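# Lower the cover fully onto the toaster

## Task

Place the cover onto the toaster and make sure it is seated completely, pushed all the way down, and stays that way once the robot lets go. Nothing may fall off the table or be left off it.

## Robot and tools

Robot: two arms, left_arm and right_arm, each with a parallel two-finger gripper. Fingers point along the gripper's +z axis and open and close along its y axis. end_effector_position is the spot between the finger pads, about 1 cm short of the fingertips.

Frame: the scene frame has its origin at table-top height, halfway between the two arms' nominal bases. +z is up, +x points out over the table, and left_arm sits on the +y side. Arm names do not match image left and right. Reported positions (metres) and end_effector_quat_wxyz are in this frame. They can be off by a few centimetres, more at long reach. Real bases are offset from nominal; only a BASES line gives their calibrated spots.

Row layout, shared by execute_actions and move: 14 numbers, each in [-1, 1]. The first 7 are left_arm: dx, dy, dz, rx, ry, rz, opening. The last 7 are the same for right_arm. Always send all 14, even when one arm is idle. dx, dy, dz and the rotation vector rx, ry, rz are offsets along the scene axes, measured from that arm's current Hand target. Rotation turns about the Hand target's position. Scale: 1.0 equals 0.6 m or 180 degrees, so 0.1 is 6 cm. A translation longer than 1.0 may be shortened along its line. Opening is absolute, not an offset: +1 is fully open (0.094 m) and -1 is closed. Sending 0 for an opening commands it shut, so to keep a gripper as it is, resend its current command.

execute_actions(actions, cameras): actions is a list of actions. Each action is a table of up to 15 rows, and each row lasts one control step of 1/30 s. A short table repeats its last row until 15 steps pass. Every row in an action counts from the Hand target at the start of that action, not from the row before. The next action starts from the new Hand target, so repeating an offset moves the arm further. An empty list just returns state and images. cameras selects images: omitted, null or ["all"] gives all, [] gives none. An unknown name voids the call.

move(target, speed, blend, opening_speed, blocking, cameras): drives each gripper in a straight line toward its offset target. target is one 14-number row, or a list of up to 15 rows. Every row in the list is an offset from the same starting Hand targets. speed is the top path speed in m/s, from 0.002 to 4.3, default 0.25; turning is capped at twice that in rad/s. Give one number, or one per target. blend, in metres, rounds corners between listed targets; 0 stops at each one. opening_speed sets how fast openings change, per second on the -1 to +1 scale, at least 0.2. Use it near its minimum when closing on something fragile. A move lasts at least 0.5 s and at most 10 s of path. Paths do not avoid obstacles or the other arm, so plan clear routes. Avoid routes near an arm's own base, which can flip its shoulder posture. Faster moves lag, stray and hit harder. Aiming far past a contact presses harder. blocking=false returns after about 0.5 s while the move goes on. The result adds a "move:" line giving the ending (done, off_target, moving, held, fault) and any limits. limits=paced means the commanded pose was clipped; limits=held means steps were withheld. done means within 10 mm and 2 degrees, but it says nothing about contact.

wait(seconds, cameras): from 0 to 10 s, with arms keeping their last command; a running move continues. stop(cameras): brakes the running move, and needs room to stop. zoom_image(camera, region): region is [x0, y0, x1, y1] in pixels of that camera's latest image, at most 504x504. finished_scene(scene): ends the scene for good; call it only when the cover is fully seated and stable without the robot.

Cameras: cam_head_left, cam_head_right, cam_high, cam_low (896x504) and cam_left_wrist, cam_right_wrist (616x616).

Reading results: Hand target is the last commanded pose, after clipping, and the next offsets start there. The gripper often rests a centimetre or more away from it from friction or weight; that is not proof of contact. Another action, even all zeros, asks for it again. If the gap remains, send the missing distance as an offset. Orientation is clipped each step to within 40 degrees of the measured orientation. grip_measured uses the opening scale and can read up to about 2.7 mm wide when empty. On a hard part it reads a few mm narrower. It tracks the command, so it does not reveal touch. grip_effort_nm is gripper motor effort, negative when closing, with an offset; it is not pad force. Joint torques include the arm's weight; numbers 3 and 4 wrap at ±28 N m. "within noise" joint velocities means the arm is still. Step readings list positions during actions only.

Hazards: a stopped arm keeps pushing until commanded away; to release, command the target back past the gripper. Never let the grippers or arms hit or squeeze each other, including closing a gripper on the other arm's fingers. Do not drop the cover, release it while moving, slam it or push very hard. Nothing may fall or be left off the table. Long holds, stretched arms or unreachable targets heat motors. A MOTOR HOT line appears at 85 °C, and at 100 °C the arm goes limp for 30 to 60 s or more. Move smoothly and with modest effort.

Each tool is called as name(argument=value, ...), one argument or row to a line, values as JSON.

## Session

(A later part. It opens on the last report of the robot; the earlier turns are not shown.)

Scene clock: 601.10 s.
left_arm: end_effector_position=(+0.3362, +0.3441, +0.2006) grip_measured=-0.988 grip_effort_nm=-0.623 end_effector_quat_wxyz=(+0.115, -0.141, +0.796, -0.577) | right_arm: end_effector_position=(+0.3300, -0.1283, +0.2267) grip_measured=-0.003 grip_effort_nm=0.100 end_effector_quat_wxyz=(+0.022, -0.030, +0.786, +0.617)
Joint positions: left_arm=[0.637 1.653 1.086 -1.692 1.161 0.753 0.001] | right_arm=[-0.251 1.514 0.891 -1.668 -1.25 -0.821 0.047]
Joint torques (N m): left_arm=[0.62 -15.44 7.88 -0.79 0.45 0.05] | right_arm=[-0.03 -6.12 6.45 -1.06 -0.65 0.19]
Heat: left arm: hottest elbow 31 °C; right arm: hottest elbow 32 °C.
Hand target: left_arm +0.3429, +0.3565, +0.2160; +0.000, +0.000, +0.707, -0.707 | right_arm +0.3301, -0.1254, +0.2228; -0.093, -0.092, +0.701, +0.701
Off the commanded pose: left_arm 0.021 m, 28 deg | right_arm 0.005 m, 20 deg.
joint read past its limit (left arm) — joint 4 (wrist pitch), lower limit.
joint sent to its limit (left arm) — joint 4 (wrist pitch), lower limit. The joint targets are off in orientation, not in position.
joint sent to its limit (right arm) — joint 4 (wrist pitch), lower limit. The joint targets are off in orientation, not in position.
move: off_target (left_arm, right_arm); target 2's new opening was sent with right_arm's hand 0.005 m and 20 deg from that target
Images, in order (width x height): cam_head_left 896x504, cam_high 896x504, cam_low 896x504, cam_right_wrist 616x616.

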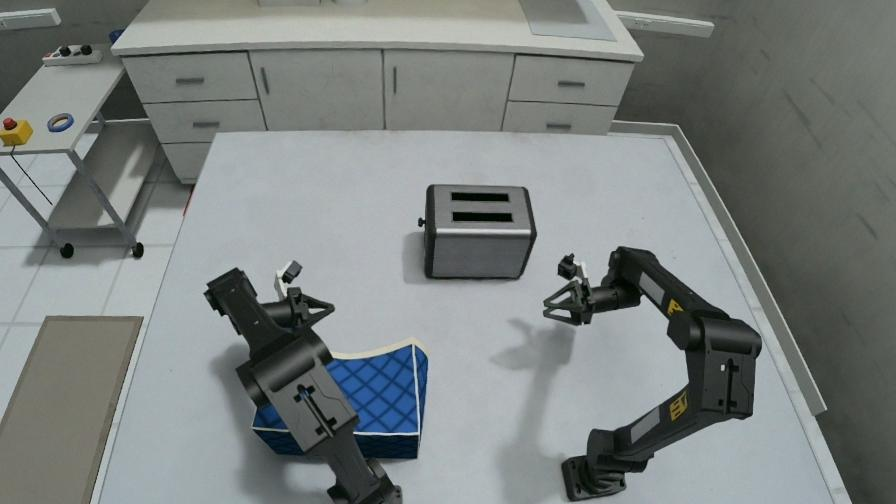

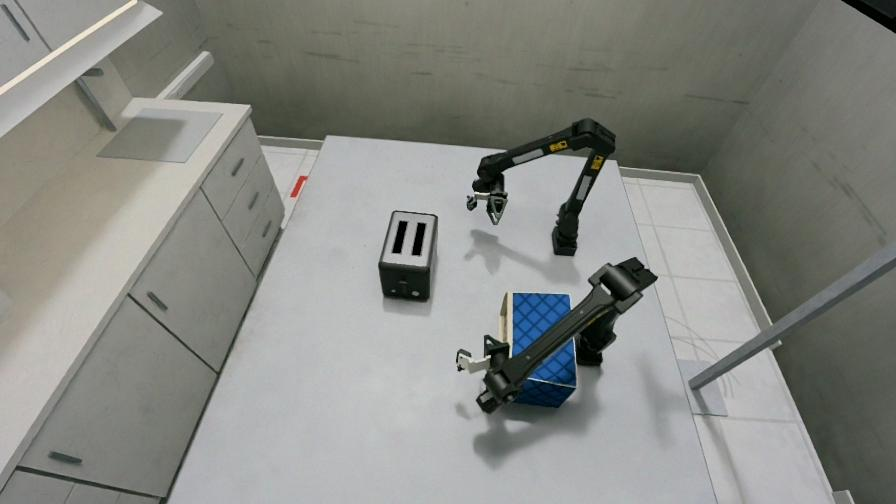

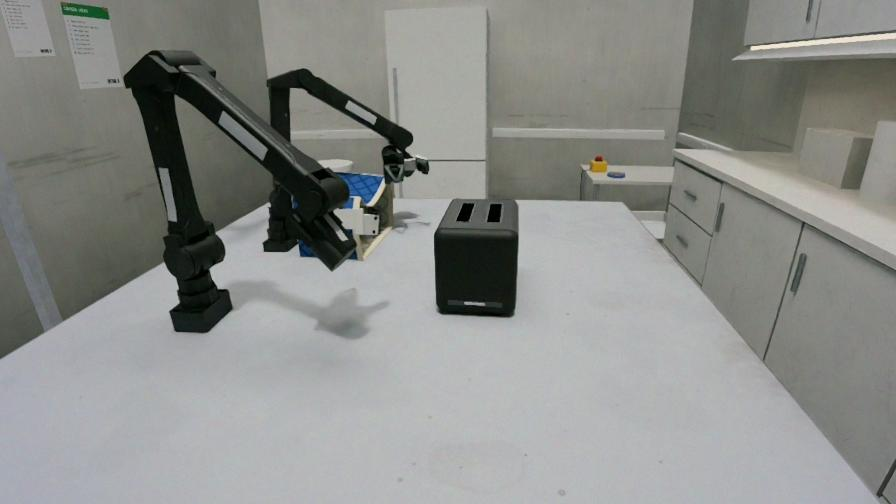

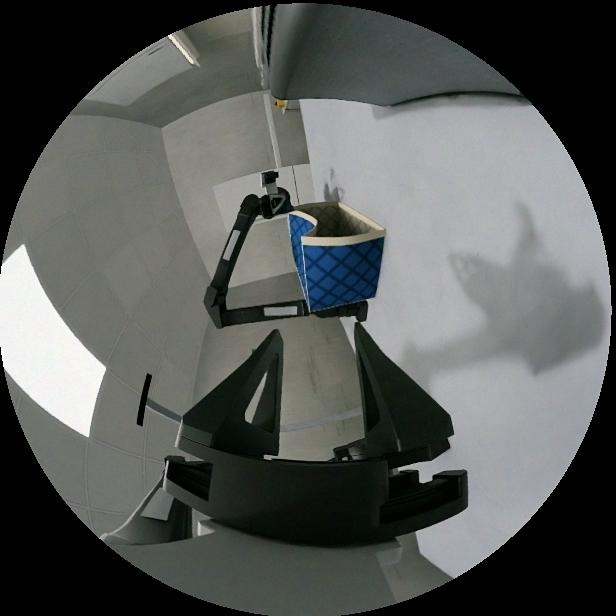

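move(
  target=[0,0,0,0,0,0,-1,-0.01,0.22,-0.06,0,0,0,0],
  speed=0.2,
  cameras=["cam_head_left","cam_low","cam_right_wrist"],
)

Scene clock: 606.50 s.
left_arm: end_effector_position=(+0.3362, +0.3441, +0.2006) grip_measured=-0.988 grip_effort_nm=-0.632 end_effector_quat_wxyz=(+0.115, -0.141, +0.796, -0.577) | right_arm: end_effector_position=(+0.3143, +0.0020, +0.1863) grip_measured=-0.002 grip_effort_nm=0.085 end_effector_quat_wxyz=(-0.086, -0.075, +0.717, +0.688)
Joint positions: left_arm=[0.637 1.653 1.086 -1.692 1.161 0.753 0.001] | right_arm=[0.136 1.756 0.904 -1.668 -1.502 -0.931 0.047]
Joint torques (N m): left_arm=[0.79 -15.5 7.86 -0.66 0.43 0.06] | right_arm=[-0.38 -7.94 7.66 -1.14 -0.53 -0.16]
Heat: left arm: hottest elbow 32 °C; right arm: hottest elbow 32 °C.
Hand target: left_arm +0.3429, +0.3565, +0.2160; +0.000, +0.000, +0.707, -0.707 | right_arm +0.3241, +0.0066, +0.1867; -0.093, -0.092, +0.701, +0.701
Off the commanded pose: left_arm 0.021 m, 28 deg | right_arm 0.011 m, 3 deg.
joint read past its limit (left arm) — joint 4 (wrist pitch), lower limit.
joint sent to its limit (left arm) — joint 4 (wrist pitch), lower limit. The joint targets are off in orientation, not in position.
joint sent to its limit (right arm) — joint 4 (wrist pitch), lower limit. The joint targets are off in orientation, not in position.
move: off_target (left_arm, right_arm)
Images, in order (width x height): cam_head_left 896x504, cam_low 896x504, cam_right_wrist 616x616.

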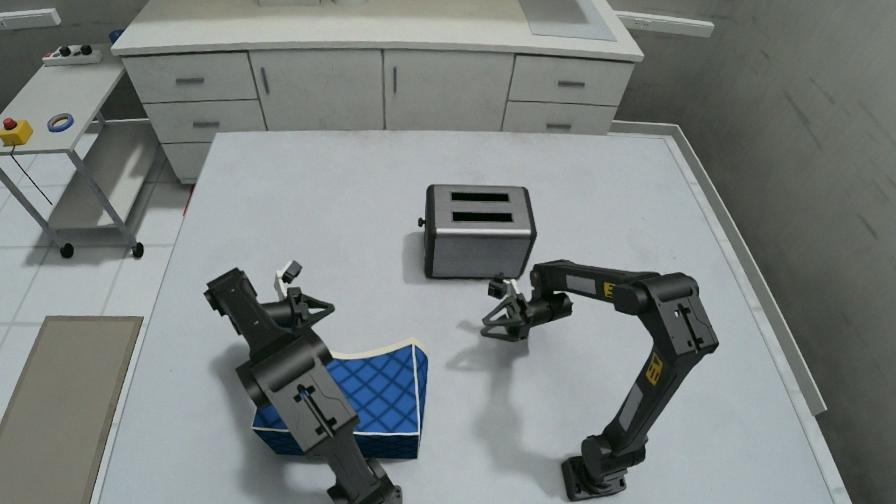

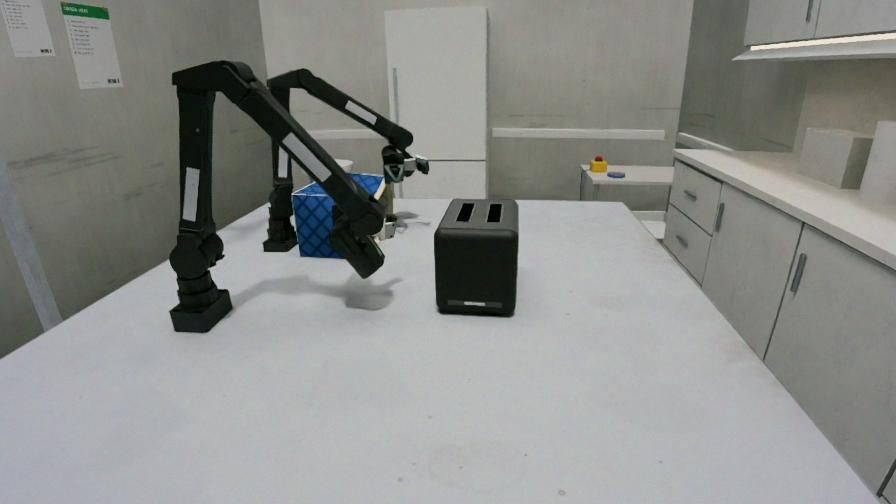

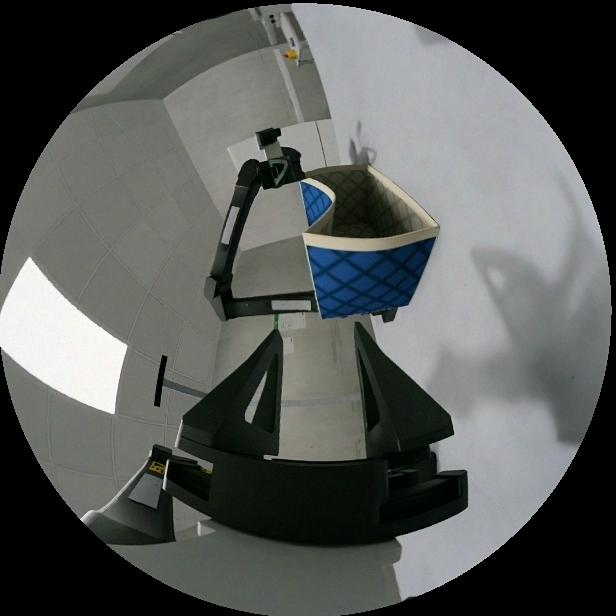

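move(
  target=[0,0,0,0,0,0,-1,0.06,0.1,-0.02,0,0,0,0],
  speed=0.15,
  cameras=["cam_head_left","cam_right_wrist"],
)

Scene clock: 612.23 s.
left_arm: end_effector_position=(+0.3362, +0.3441, +0.2006) grip_measured=-0.988 grip_effort_nm=-0.632 end_effector_quat_wxyz=(+0.115, -0.142, +0.796, -0.577) | right_arm: end_effector_position=(+0.3507, +0.0584, +0.1774) grip_measured=-0.002 grip_effort_nm=0.100 end_effector_quat_wxyz=(-0.103, -0.108, +0.700, +0.698)
Joint positions: left_arm=[0.637 1.653 1.086 -1.692 1.161 0.753 0.001] | right_arm=[0.258 1.89 1.078 -1.643 -1.565 -0.89 0.047]
Joint torques (N m): left_arm=[1.03 -15.21 7.88 -0.77 0.47 0.05] | right_arm=[-0.03 -9.35 8.32 -0.7 -0.56 0.2]
Heat: left arm: hottest elbow 32 °C; right arm: hottest elbow 32 °C.
Hand target: left_arm +0.3429, +0.3565, +0.2160; +0.000, +0.000, +0.707, -0.707 | right_arm +0.3601, +0.0666, +0.1747; -0.093, -0.092, +0.701, +0.701
Off the commanded pose: left_arm 0.021 m, 28 deg | right_arm 0.013 m, 2 deg.
joint read past its limit (left arm) — joint 4 (wrist pitch), lower limit.
joint sent to its limit (left arm) — joint 4 (wrist pitch), lower limit. The joint targets are off in orientation, not in position.
joint sent to its limit (right arm) — joint 5 (wrist yaw), lower limit. The joint targets are off in orientation, not in position.
move: off_target (left_arm, right_arm)
Images, in order (width x height): cam_head_left 896x504, cam_right_wrist 616x616.

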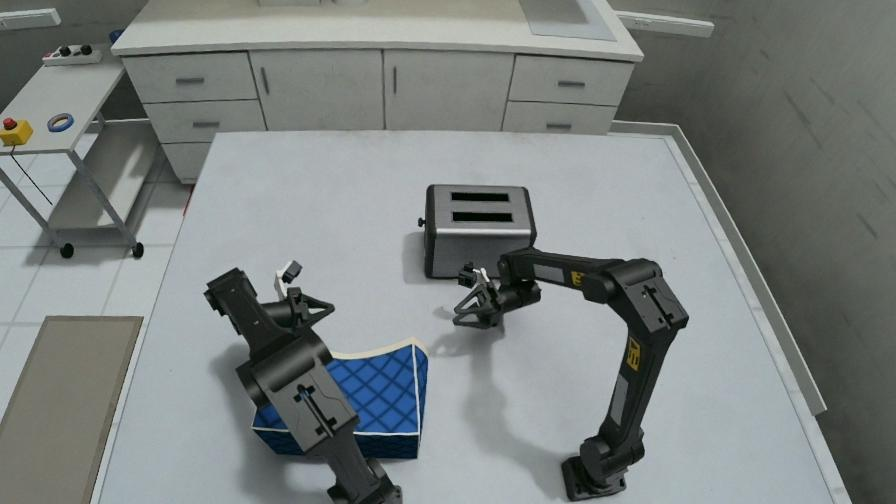

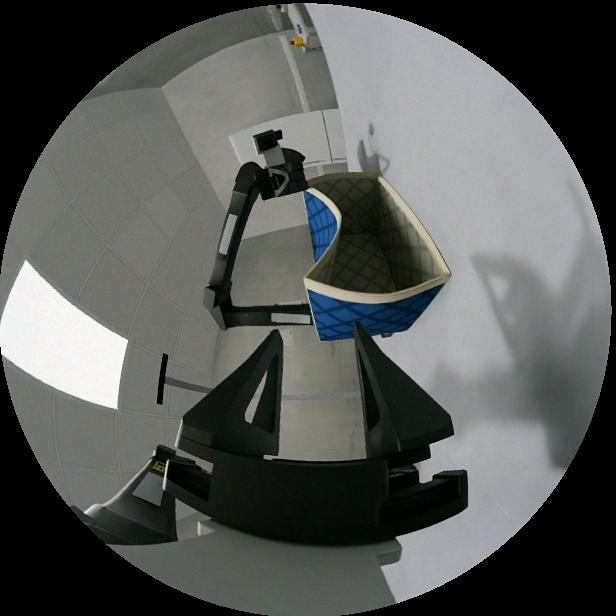

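move(
  target=[0,0,0,0,0,0,-1,-0.02,0.1,0.005,0,0,0,0],
  speed=0.15,
  cameras=["cam_head_left","cam_right_wrist"],
)

Scene clock: 618.03 s.
left_arm: end_effector_position=(+0.3362, +0.3441, +0.2006) grip_measured=-0.988 grip_effort_nm=-0.632 end_effector_quat_wxyz=(+0.115, -0.142, +0.796, -0.577) | right_arm: end_effector_position=(+0.3385, +0.1180, +0.1803) grip_measured=-0.002 grip_effort_nm=0.090 end_effector_quat_wxyz=(-0.152, -0.157, +0.691, +0.689)
Joint positions: left_arm=[0.637 1.653 1.086 -1.692 1.161 0.753 0.001] | right_arm=[0.399 1.938 1.182 -1.643 -1.565 -0.835 0.047]
Joint torques (N m): left_arm=[0.91 -15.5 7.88 -0.72 0.49 0.04] | right_arm=[-0.5 -10.4 8.94 -0.73 -0.59 0.19]
Heat: left arm: hottest elbow 33 °C; right arm: hottest elbow 32 °C.
Hand target: left_arm +0.3429, +0.3565, +0.2160; +0.000, +0.000, +0.707, -0.707 | right_arm +0.3481, +0.1266, +0.1778; -0.093, -0.092, +0.701, +0.701
Off the commanded pose: left_arm 0.021 m, 28 deg | right_arm 0.013 m, 10 deg.
joint read past its limit (left arm) — joint 4 (wrist pitch), lower limit.
joint sent to its limit (left arm) — joint 4 (wrist pitch), lower limit. The joint targets are off in orientation, not in position.
joint sent to its limit (right arm) — joint 5 (wrist yaw), lower limit. The joint targets are off in orientation, not in position.
move: off_target (left_arm, right_arm)
Images, in order (width x height): cam_head_left 896x504, cam_right_wrist 616x616.

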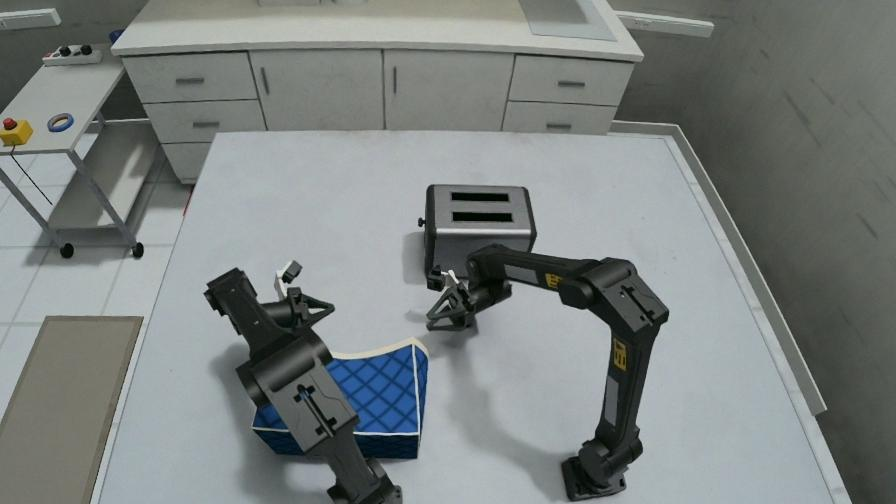

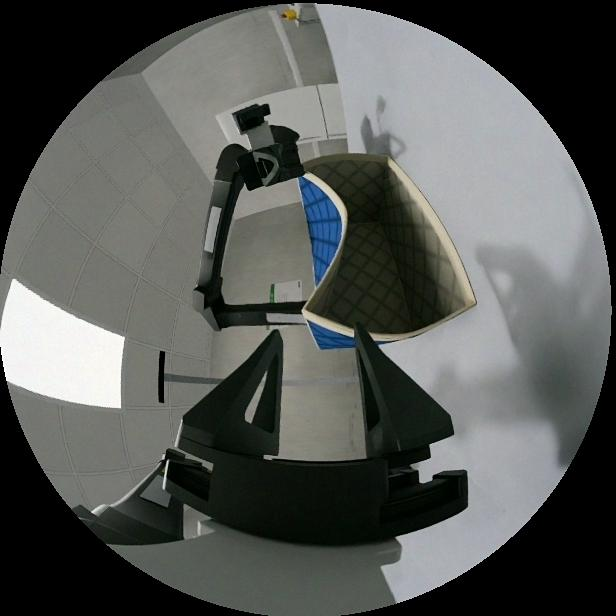

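move(
  target=[0,0,0,0,0,0,-1,-0.09,0.03,0,0,0,0,0],
  speed=0.12,
  cameras=["cam_head_left","cam_low","cam_right_wrist"],
)

Scene clock: 622.20 s.
left_arm: end_effector_position=(+0.3362, +0.3441, +0.2006) grip_measured=-0.988 grip_effort_nm=-0.632 end_effector_quat_wxyz=(+0.115, -0.142, +0.796, -0.577) | right_arm: end_effector_position=(+0.3010, +0.1419, +0.1749) grip_measured=-0.002 grip_effort_nm=0.100 end_effector_quat_wxyz=(-0.189, -0.180, +0.685, +0.680)
Joint positions: left_arm=[0.637 1.653 1.086 -1.692 1.161 0.753 0.001] | right_arm=[0.487 1.938 1.159 -1.639 -1.565 -0.833 0.047]
Joint torques (N m): left_arm=[1.03 -15.68 7.87 -0.73 0.48 0.08] | right_arm=[0.03 -13.04 4.48 -0.42 -0.55 -0.02]
Heat: left arm: hottest elbow 33 °C; right arm: hottest elbow 32 °C.
Hand target: left_arm +0.3429, +0.3565, +0.2160; +0.000, +0.000, +0.707, -0.707 | right_arm +0.2941, +0.1446, +0.1778; -0.093, -0.092, +0.701, +0.701
Off the commanded pose: left_arm 0.021 m, 28 deg | right_arm 0.008 m, 15 deg.
joint read past its limit (left arm) — joint 4 (wrist pitch), lower limit.
joint sent to its limit (left arm) — joint 4 (wrist pitch), lower limit. The joint targets are off in orientation, not in position.
joint sent to its limit (right arm) — joint 5 (wrist yaw), lower limit. The joint targets are off in orientation, not in position.
move: off_target (left_arm, right_arm)
Images, in order (width x height): cam_head_left 896x504, cam_low 896x504, cam_right_wrist 616x616.

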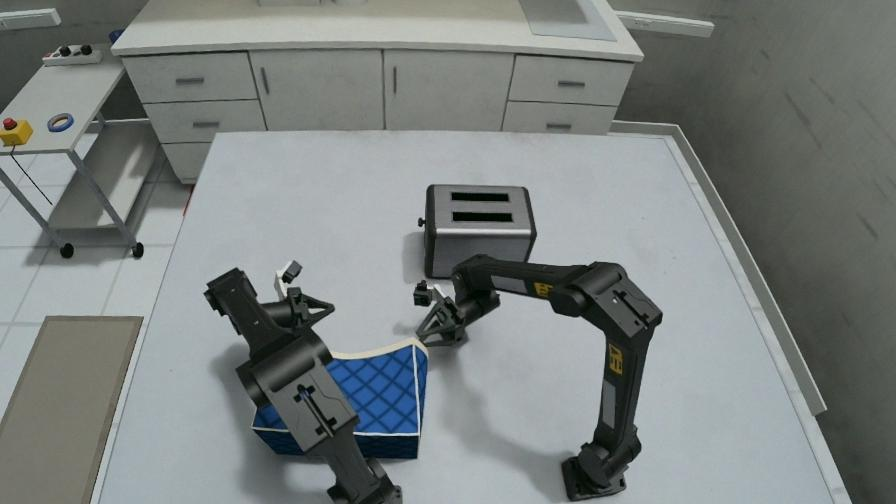

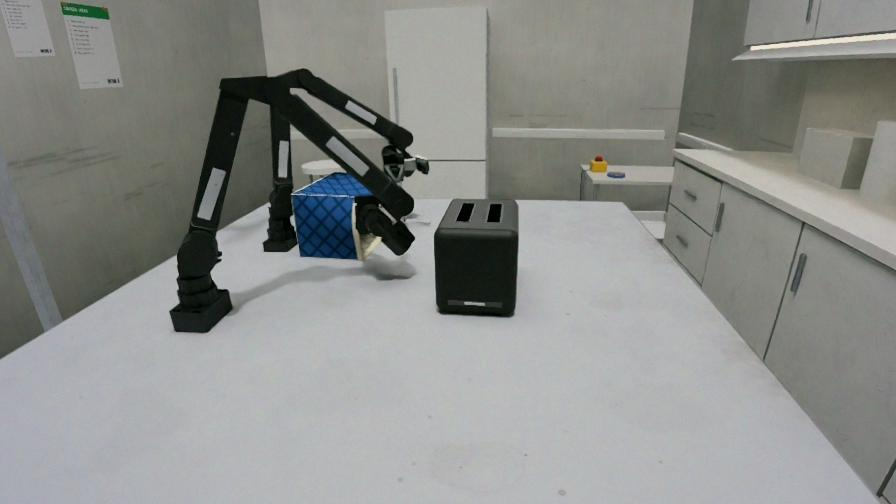

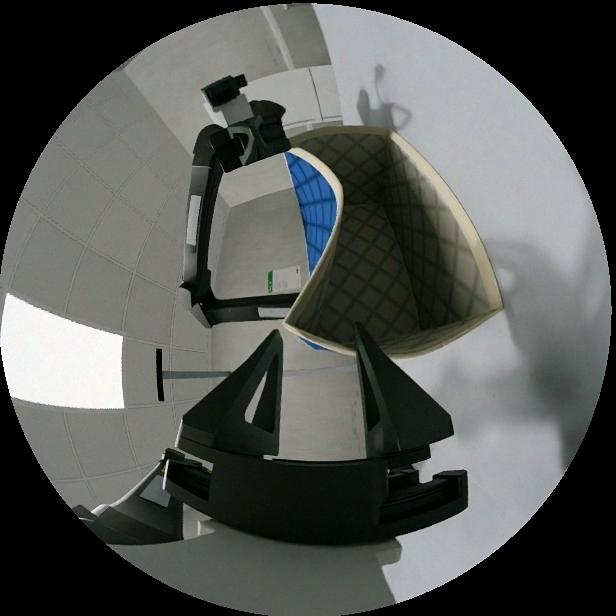

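move(
  target=[
    [0,0,0,0,0,0,-1,0.06,0.02,-0.01,0,0,0,0],
    [0,0,0,0,0,0,-1,0.06,0.15,-0.02,0,0,0,0],
  ],
  speed=0.12,
  cameras=["cam_head_left","cam_low","cam_right_wrist"],
)

Scene clock: 628.60 s.
left_arm: end_effector_position=(+0.3362, +0.3441, +0.2006) grip_measured=-0.988 grip_effort_nm=-0.632 end_effector_quat_wxyz=(+0.115, -0.142, +0.796, -0.577) | right_arm: end_effector_position=(+0.3229, +0.2236, +0.1698) grip_measured=-0.002 grip_effort_nm=0.090 end_effector_quat_wxyz=(-0.222, -0.226, +0.672, +0.670)
Joint positions: left_arm=[0.637 1.653 1.086 -1.692 1.161 0.753 0.001] | right_arm=[0.604 2.087 1.429 -1.638 -1.565 -0.73 0.047]
Joint torques (N m): left_arm=[1.08 -15.21 7.79 -0.69 0.47 0.04] | right_arm=[-0.5 -12.75 9.96 -0.51 -0.63 0.18]
Heat: left arm: hottest elbow 33 °C; right arm: hottest elbow 31 °C.
Hand target: left_arm +0.3429, +0.3565, +0.2160; +0.000, +0.000, +0.707, -0.707 | right_arm +0.3301, +0.2345, +0.1657; -0.093, -0.092, +0.701, +0.701
Off the commanded pose: left_arm 0.021 m, 28 deg | right_arm 0.014 m, 22 deg.
joint read past its limit (left arm) — joint 4 (wrist pitch), lower limit.
joint sent to its limit (left arm) — joint 4 (wrist pitch), lower limit. The joint targets are off in orientation, not in position.
joint sent to its limit (right arm) — joint 5 (wrist yaw), lower limit. The joint targets are off in orientation, not in position.
move: off_target (left_arm, right_arm)
Images, in order (width x height): cam_head_left 896x504, cam_low 896x504, cam_right_wrist 616x616.

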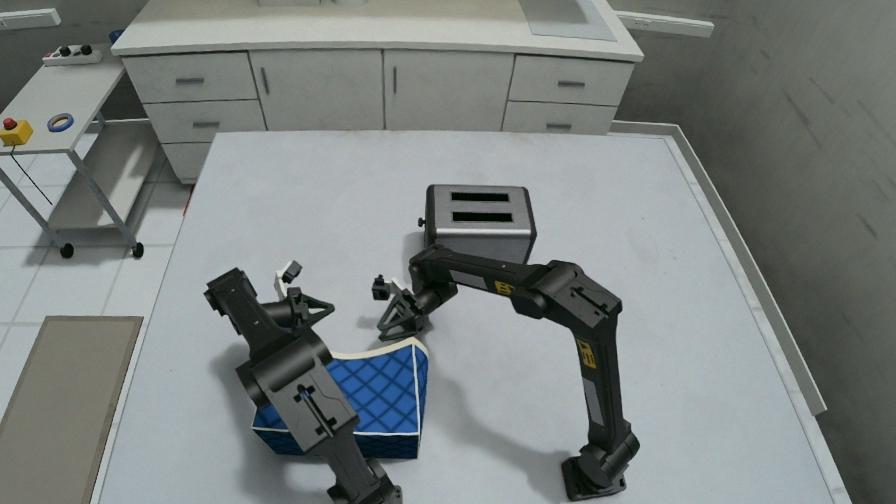

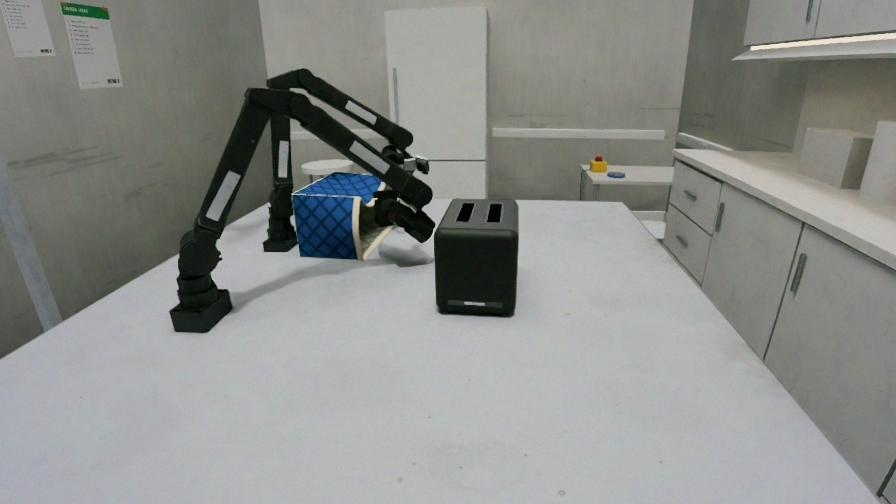

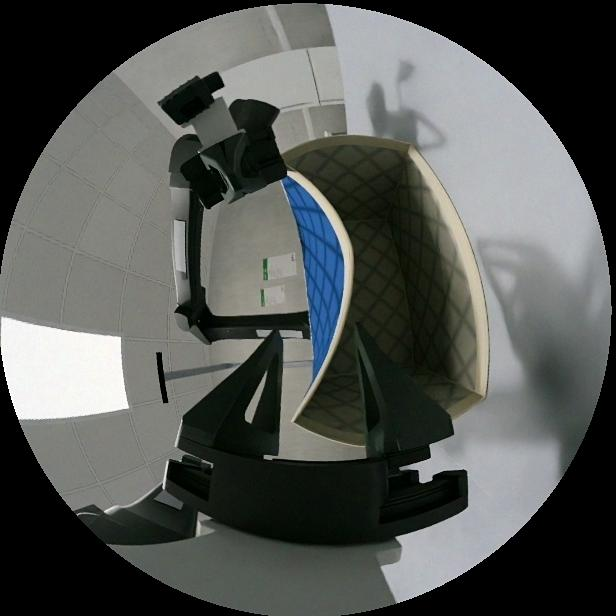

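move(
  target=[
    [0,0,0,0,0,0,-1,0,0.02,-0.03,0,0,0,0],
    [0,0,0,0,0,0,-1,-0.07,0.04,-0.03,0,0,0,0],
  ],
  speed=0.12,
  cameras=["cam_right_wrist"],
)

move(
  target=[0,0,0,0,0,0,-1,0,0,0,0,0,0,-1],
  opening_speed=1,
  cameras=["cam_head_left","cam_low","cam_right_wrist"],
)

Scene clock: 634.93 s.
left_arm: end_effector_position=(+0.3362, +0.3441, +0.2006) grip_measured=-0.988 grip_effort_nm=-0.628 end_effector_quat_wxyz=(+0.115, -0.142, +0.796, -0.577) | right_arm: end_effector_position=(+0.2896, +0.2564, +0.1531) grip_measured=-0.002 grip_effort_nm=0.100 end_effector_quat_wxyz=(-0.251, -0.256, +0.661, +0.660)
Joint positions: left_arm=[0.637 1.653 1.086 -1.692 1.161 0.753 0.001] | right_arm=[0.693 2.132 1.458 -1.609 -1.565 -0.719 0.047]
Joint torques (N m): left_arm=[0.97 -15.56 7.75 -0.69 0.48 0.08] | right_arm=[-0.67 -14.39 6.2 -0.28 -0.64 0.08]
Heat: left arm: hottest elbow 34 °C; right arm: hottest elbow 31 °C.
Hand target: left_arm +0.3429, +0.3565, +0.2160; +0.000, +0.000, +0.707, -0.707 | right_arm +0.2882, +0.2586, +0.1478; -0.093, -0.092, +0.701, +0.701
Off the commanded pose: left_arm 0.021 m, 28 deg | right_arm 0.006 m, 27 deg.
joint read past its limit (left arm) — joint 4 (wrist pitch), lower limit.
joint sent to its limit (left arm) — joint 4 (wrist pitch), lower limit. The joint targets are off in orientation, not in position.
joint sent to its limit (right arm) — joint 5 (wrist yaw), lower limit. The joint targets are off in orientation, not in position.
move: off_target (left_arm, right_arm)
Images, in order (width x height): cam_right_wrist 616x616.

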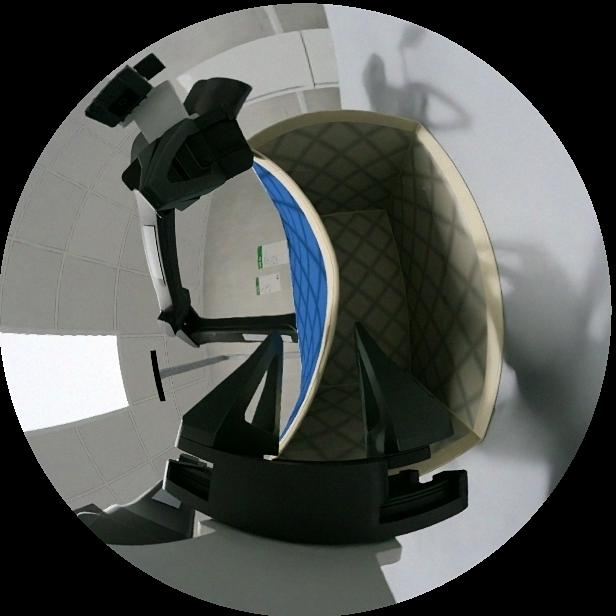

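Scene clock: 636.37 s.
left_arm: end_effector_position=(+0.3362, +0.3441, +0.2006) grip_measured=-0.988 grip_effort_nm=-0.632 end_effector_quat_wxyz=(+0.115, -0.142, +0.796, -0.577) | right_arm: end_effector_position=(+0.2896, +0.2564, +0.1531) grip_measured=-0.979 grip_effort_nm=-0.989 end_effector_quat_wxyz=(-0.251, -0.256, +0.661, +0.660)
Joint positions: left_arm=[0.637 1.653 1.086 -1.692 1.161 0.753 0.001] | right_arm=[0.693 2.132 1.458 -1.609 -1.565 -0.719 0.001]
Joint torques (N m): left_arm=[1.08 -15.62 7.91 -0.77 0.46 0.05] | right_arm=[-0.73 -14.33 6.26 -0.27 -0.63 0.09]
Heat: left arm: hottest elbow 34 °C; right arm: hottest shoulder 31 °C.
Hand target: left_arm +0.3429, +0.3565, +0.2160; +0.000, +0.000, +0.707, -0.707 | right_arm +0.2882, +0.2586, +0.1478; -0.093, -0.092, +0.701, +0.701
Off the commanded pose: left_arm 0.021 m, 28 deg | right_arm 0.006 m, 27 deg.
joint read past its limit (left arm) — joint 4 (wrist pitch), lower limit.
joint sent to its limit (left arm) — joint 4 (wrist pitch), lower limit. The joint targets are off in orientation, not in position.
joint sent to its limit (right arm) — joint 5 (wrist yaw), lower limit. The joint targets are off in orientation, not in position.
move: off_target (left_arm, right_arm)
Images, in order (width x height): cam_head_left 896x504, cam_low 896x504, cam_right_wrist 616x616.

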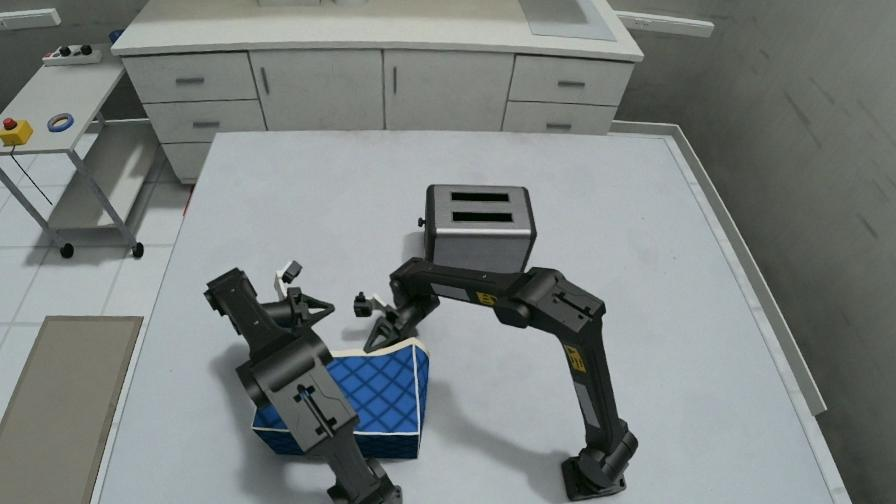

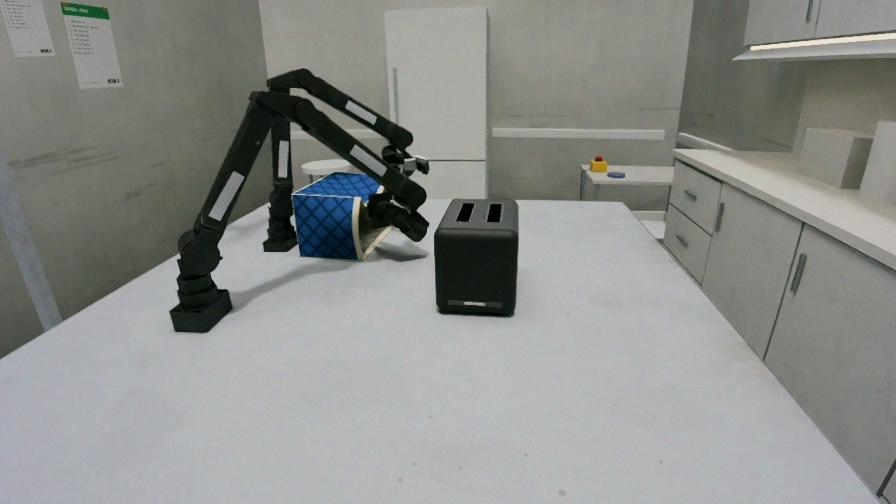

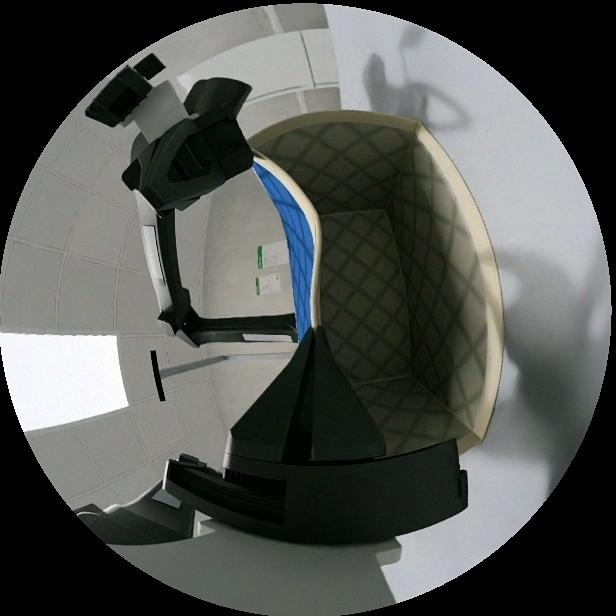

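move(
  target=[
    [0.02,0.12,0.05,0,0,0,-1,0,0,0.05,0,0,0,-1],
    [0.02,0.2,0.1,0,0,0,-1,-0.02,-0.02,0.34,0,0,0,-1],
  ],
  speed=0.15,
  cameras=["cam_head_left","cam_low","cam_right_wrist"],
)

move(
  target=[0,0,0,0,0,0,-1,0,0,0,0,0.45,0,-1],
  speed=0.25,
  cameras=["cam_head_left","cam_low","cam_high","cam_right_wrist"],
)

Scene clock: 646.60 s.
left_arm: end_effector_position=(+0.3519, +0.4632, +0.2562) grip_measured=-0.988 grip_effort_nm=-0.623 end_effector_quat_wxyz=(+0.201, -0.227, +0.794, -0.528) | right_arm: end_effector_position=(+0.2714, +0.2401, +0.3259) grip_measured=-0.981 grip_effort_nm=-1.023 end_effector_quat_wxyz=(-0.266, -0.239, +0.667, +0.653)
Joint positions: left_arm=[0.838 1.652 1.3 -1.692 1.151 0.596 0.001] | right_arm=[0.693 1.803 1.476 -1.669 -1.566 -0.383 0.001]
Joint torques (N m): left_arm=[1.03 -16.62 9.09 -0.5 0.68 0.07] | right_arm=[-0.91 -14.21 12.7 -0.43 -0.74 0.22]
Heat: left arm: hottest elbow 34 °C; right arm: hottest shoulder 32 °C.
Hand target: left_arm +0.3548, +0.4766, +0.2760; +0.009, -0.010, +0.713, -0.701 | right_arm +0.2762, +0.2465, +0.3519; -0.093, -0.092, +0.701, +0.701
Off the commanded pose: left_arm 0.024 m, 42 deg; orientation clipped | right_arm 0.027 m, 27 deg.
joint read past its limit (left arm) — joint 4 (wrist pitch), lower limit.
joint sent to its limit (left arm) — joint 4 (wrist pitch), lower limit. The joint targets are off in orientation, not in position.
joint sent to its limit (right arm) — joint 5 (wrist yaw), lower limit. The joint targets are off in orientation, not in position.
move: off_target (left_arm, right_arm); limits=paced
Images, in order (width x height): cam_head_left 896x504, cam_low 896x504, cam_right_wrist 616x616.

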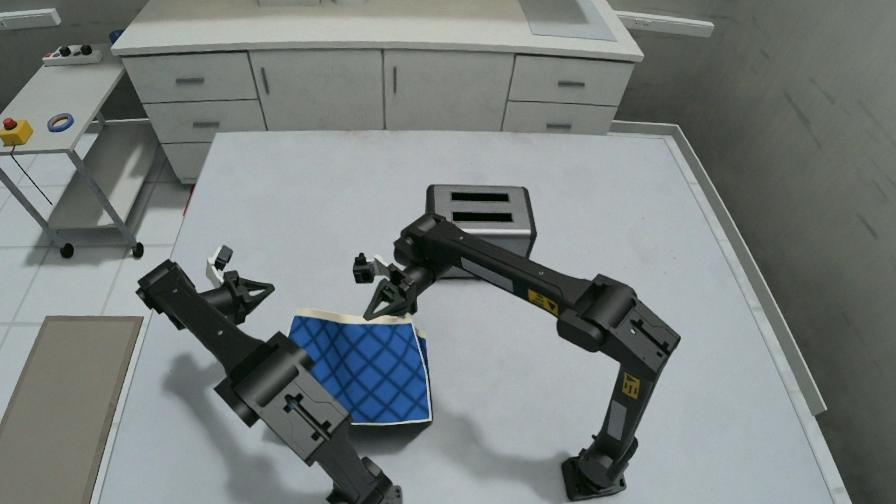

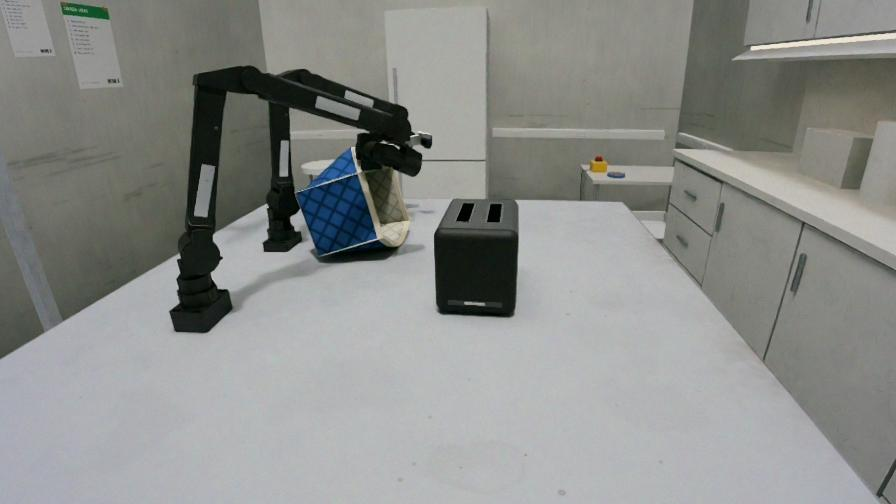

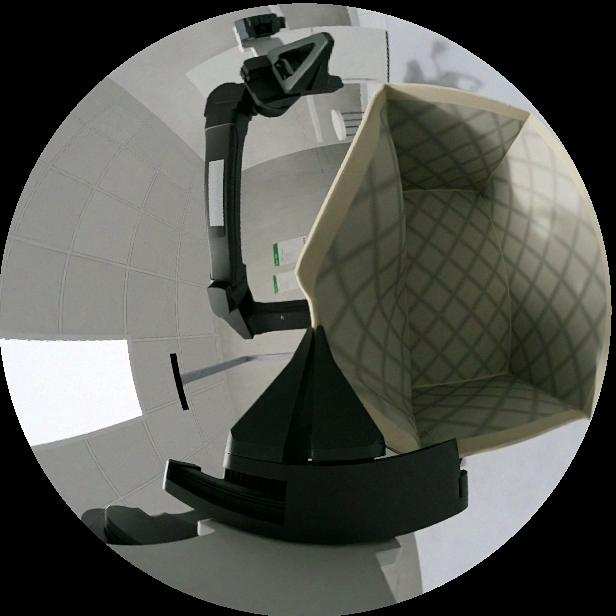

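Scene clock: 650.77 s.
left_arm: end_effector_position=(+0.3519, +0.4632, +0.2563) grip_measured=-0.988 grip_effort_nm=-0.632 end_effector_quat_wxyz=(+0.201, -0.227, +0.793, -0.528) | right_arm: end_effector_position=(+0.2714, +0.2401, +0.3259) grip_measured=-0.981 grip_effort_nm=-1.009 end_effector_quat_wxyz=(+0.609, -0.216, -0.675, -0.356)
Joint positions: left_arm=[0.838 1.652 1.3 -1.692 1.152 0.595 0.001] | right_arm=[0.693 1.803 1.476 -1.669 -1.566 0.926 0.001]
Joint torques (N m): left_arm=[1.61 -16.38 9.03 -0.47 0.69 0.08] | right_arm=[-0.91 -14.04 12.66 -0.65 -0.74 0.35]
Heat: left arm: hottest elbow 34 °C; right arm: hottest shoulder 32 °C.
Hand target: left_arm +0.3548, +0.4766, +0.2759; +0.009, -0.010, +0.713, -0.701 | right_arm +0.2762, +0.2465, +0.3519; +0.531, -0.379, -0.484, -0.584
Off the commanded pose: left_arm 0.024 m, 40 deg; orientation clipped | right_arm 0.027 m, 42 deg; orientation clipped.
joint read past its limit (left arm) — joint 4 (wrist pitch), lower limit.
joint sent to its limit (left arm) — joint 4 (wrist pitch), lower limit. The joint targets are off in orientation, not in position.
joint sent to its limit (right arm) — joint 5 (wrist yaw), lower limit. The joint targets are off in orientation, not in position.
move: off_target (left_arm, right_arm); limits=paced
Images, in order (width x height): cam_head_left 896x504, cam_high 896x504, cam_low 896x504, cam_right_wrist 616x616.

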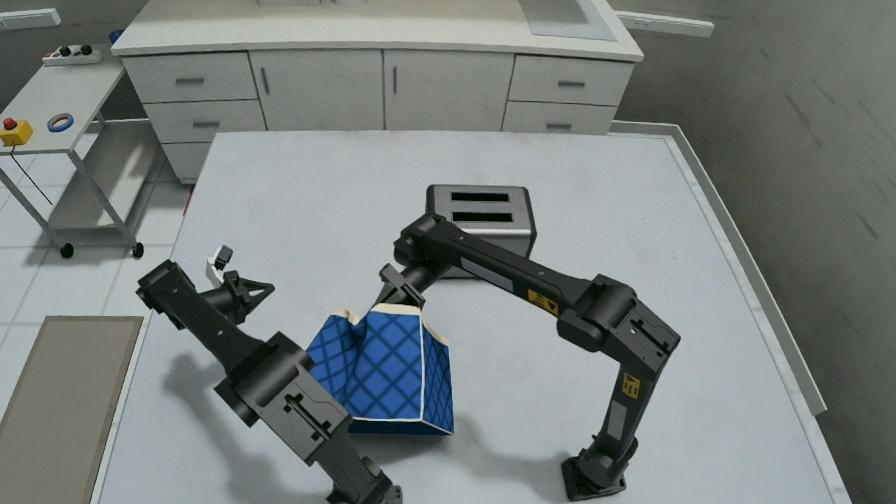

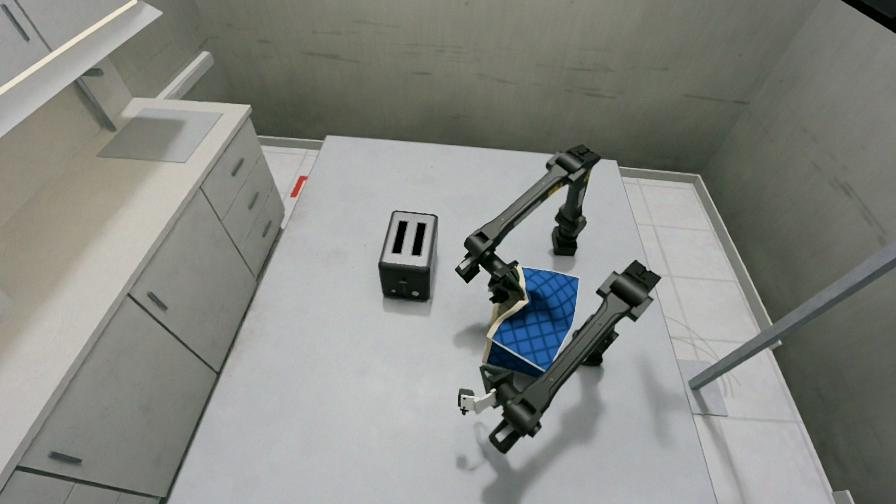

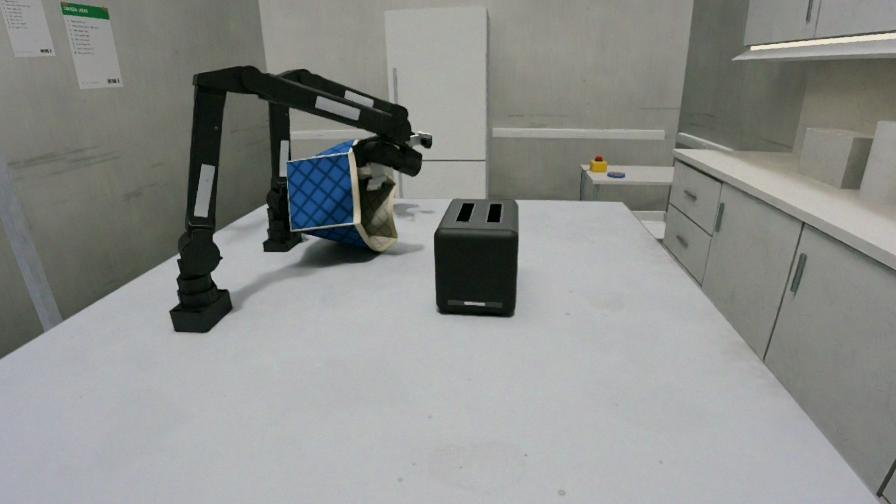

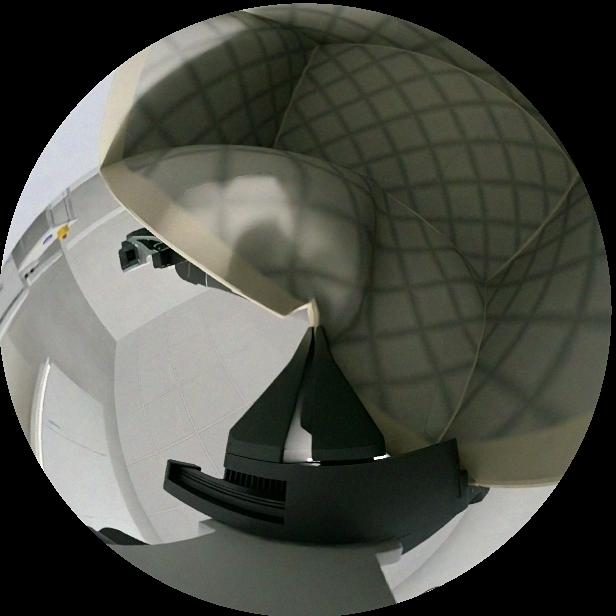

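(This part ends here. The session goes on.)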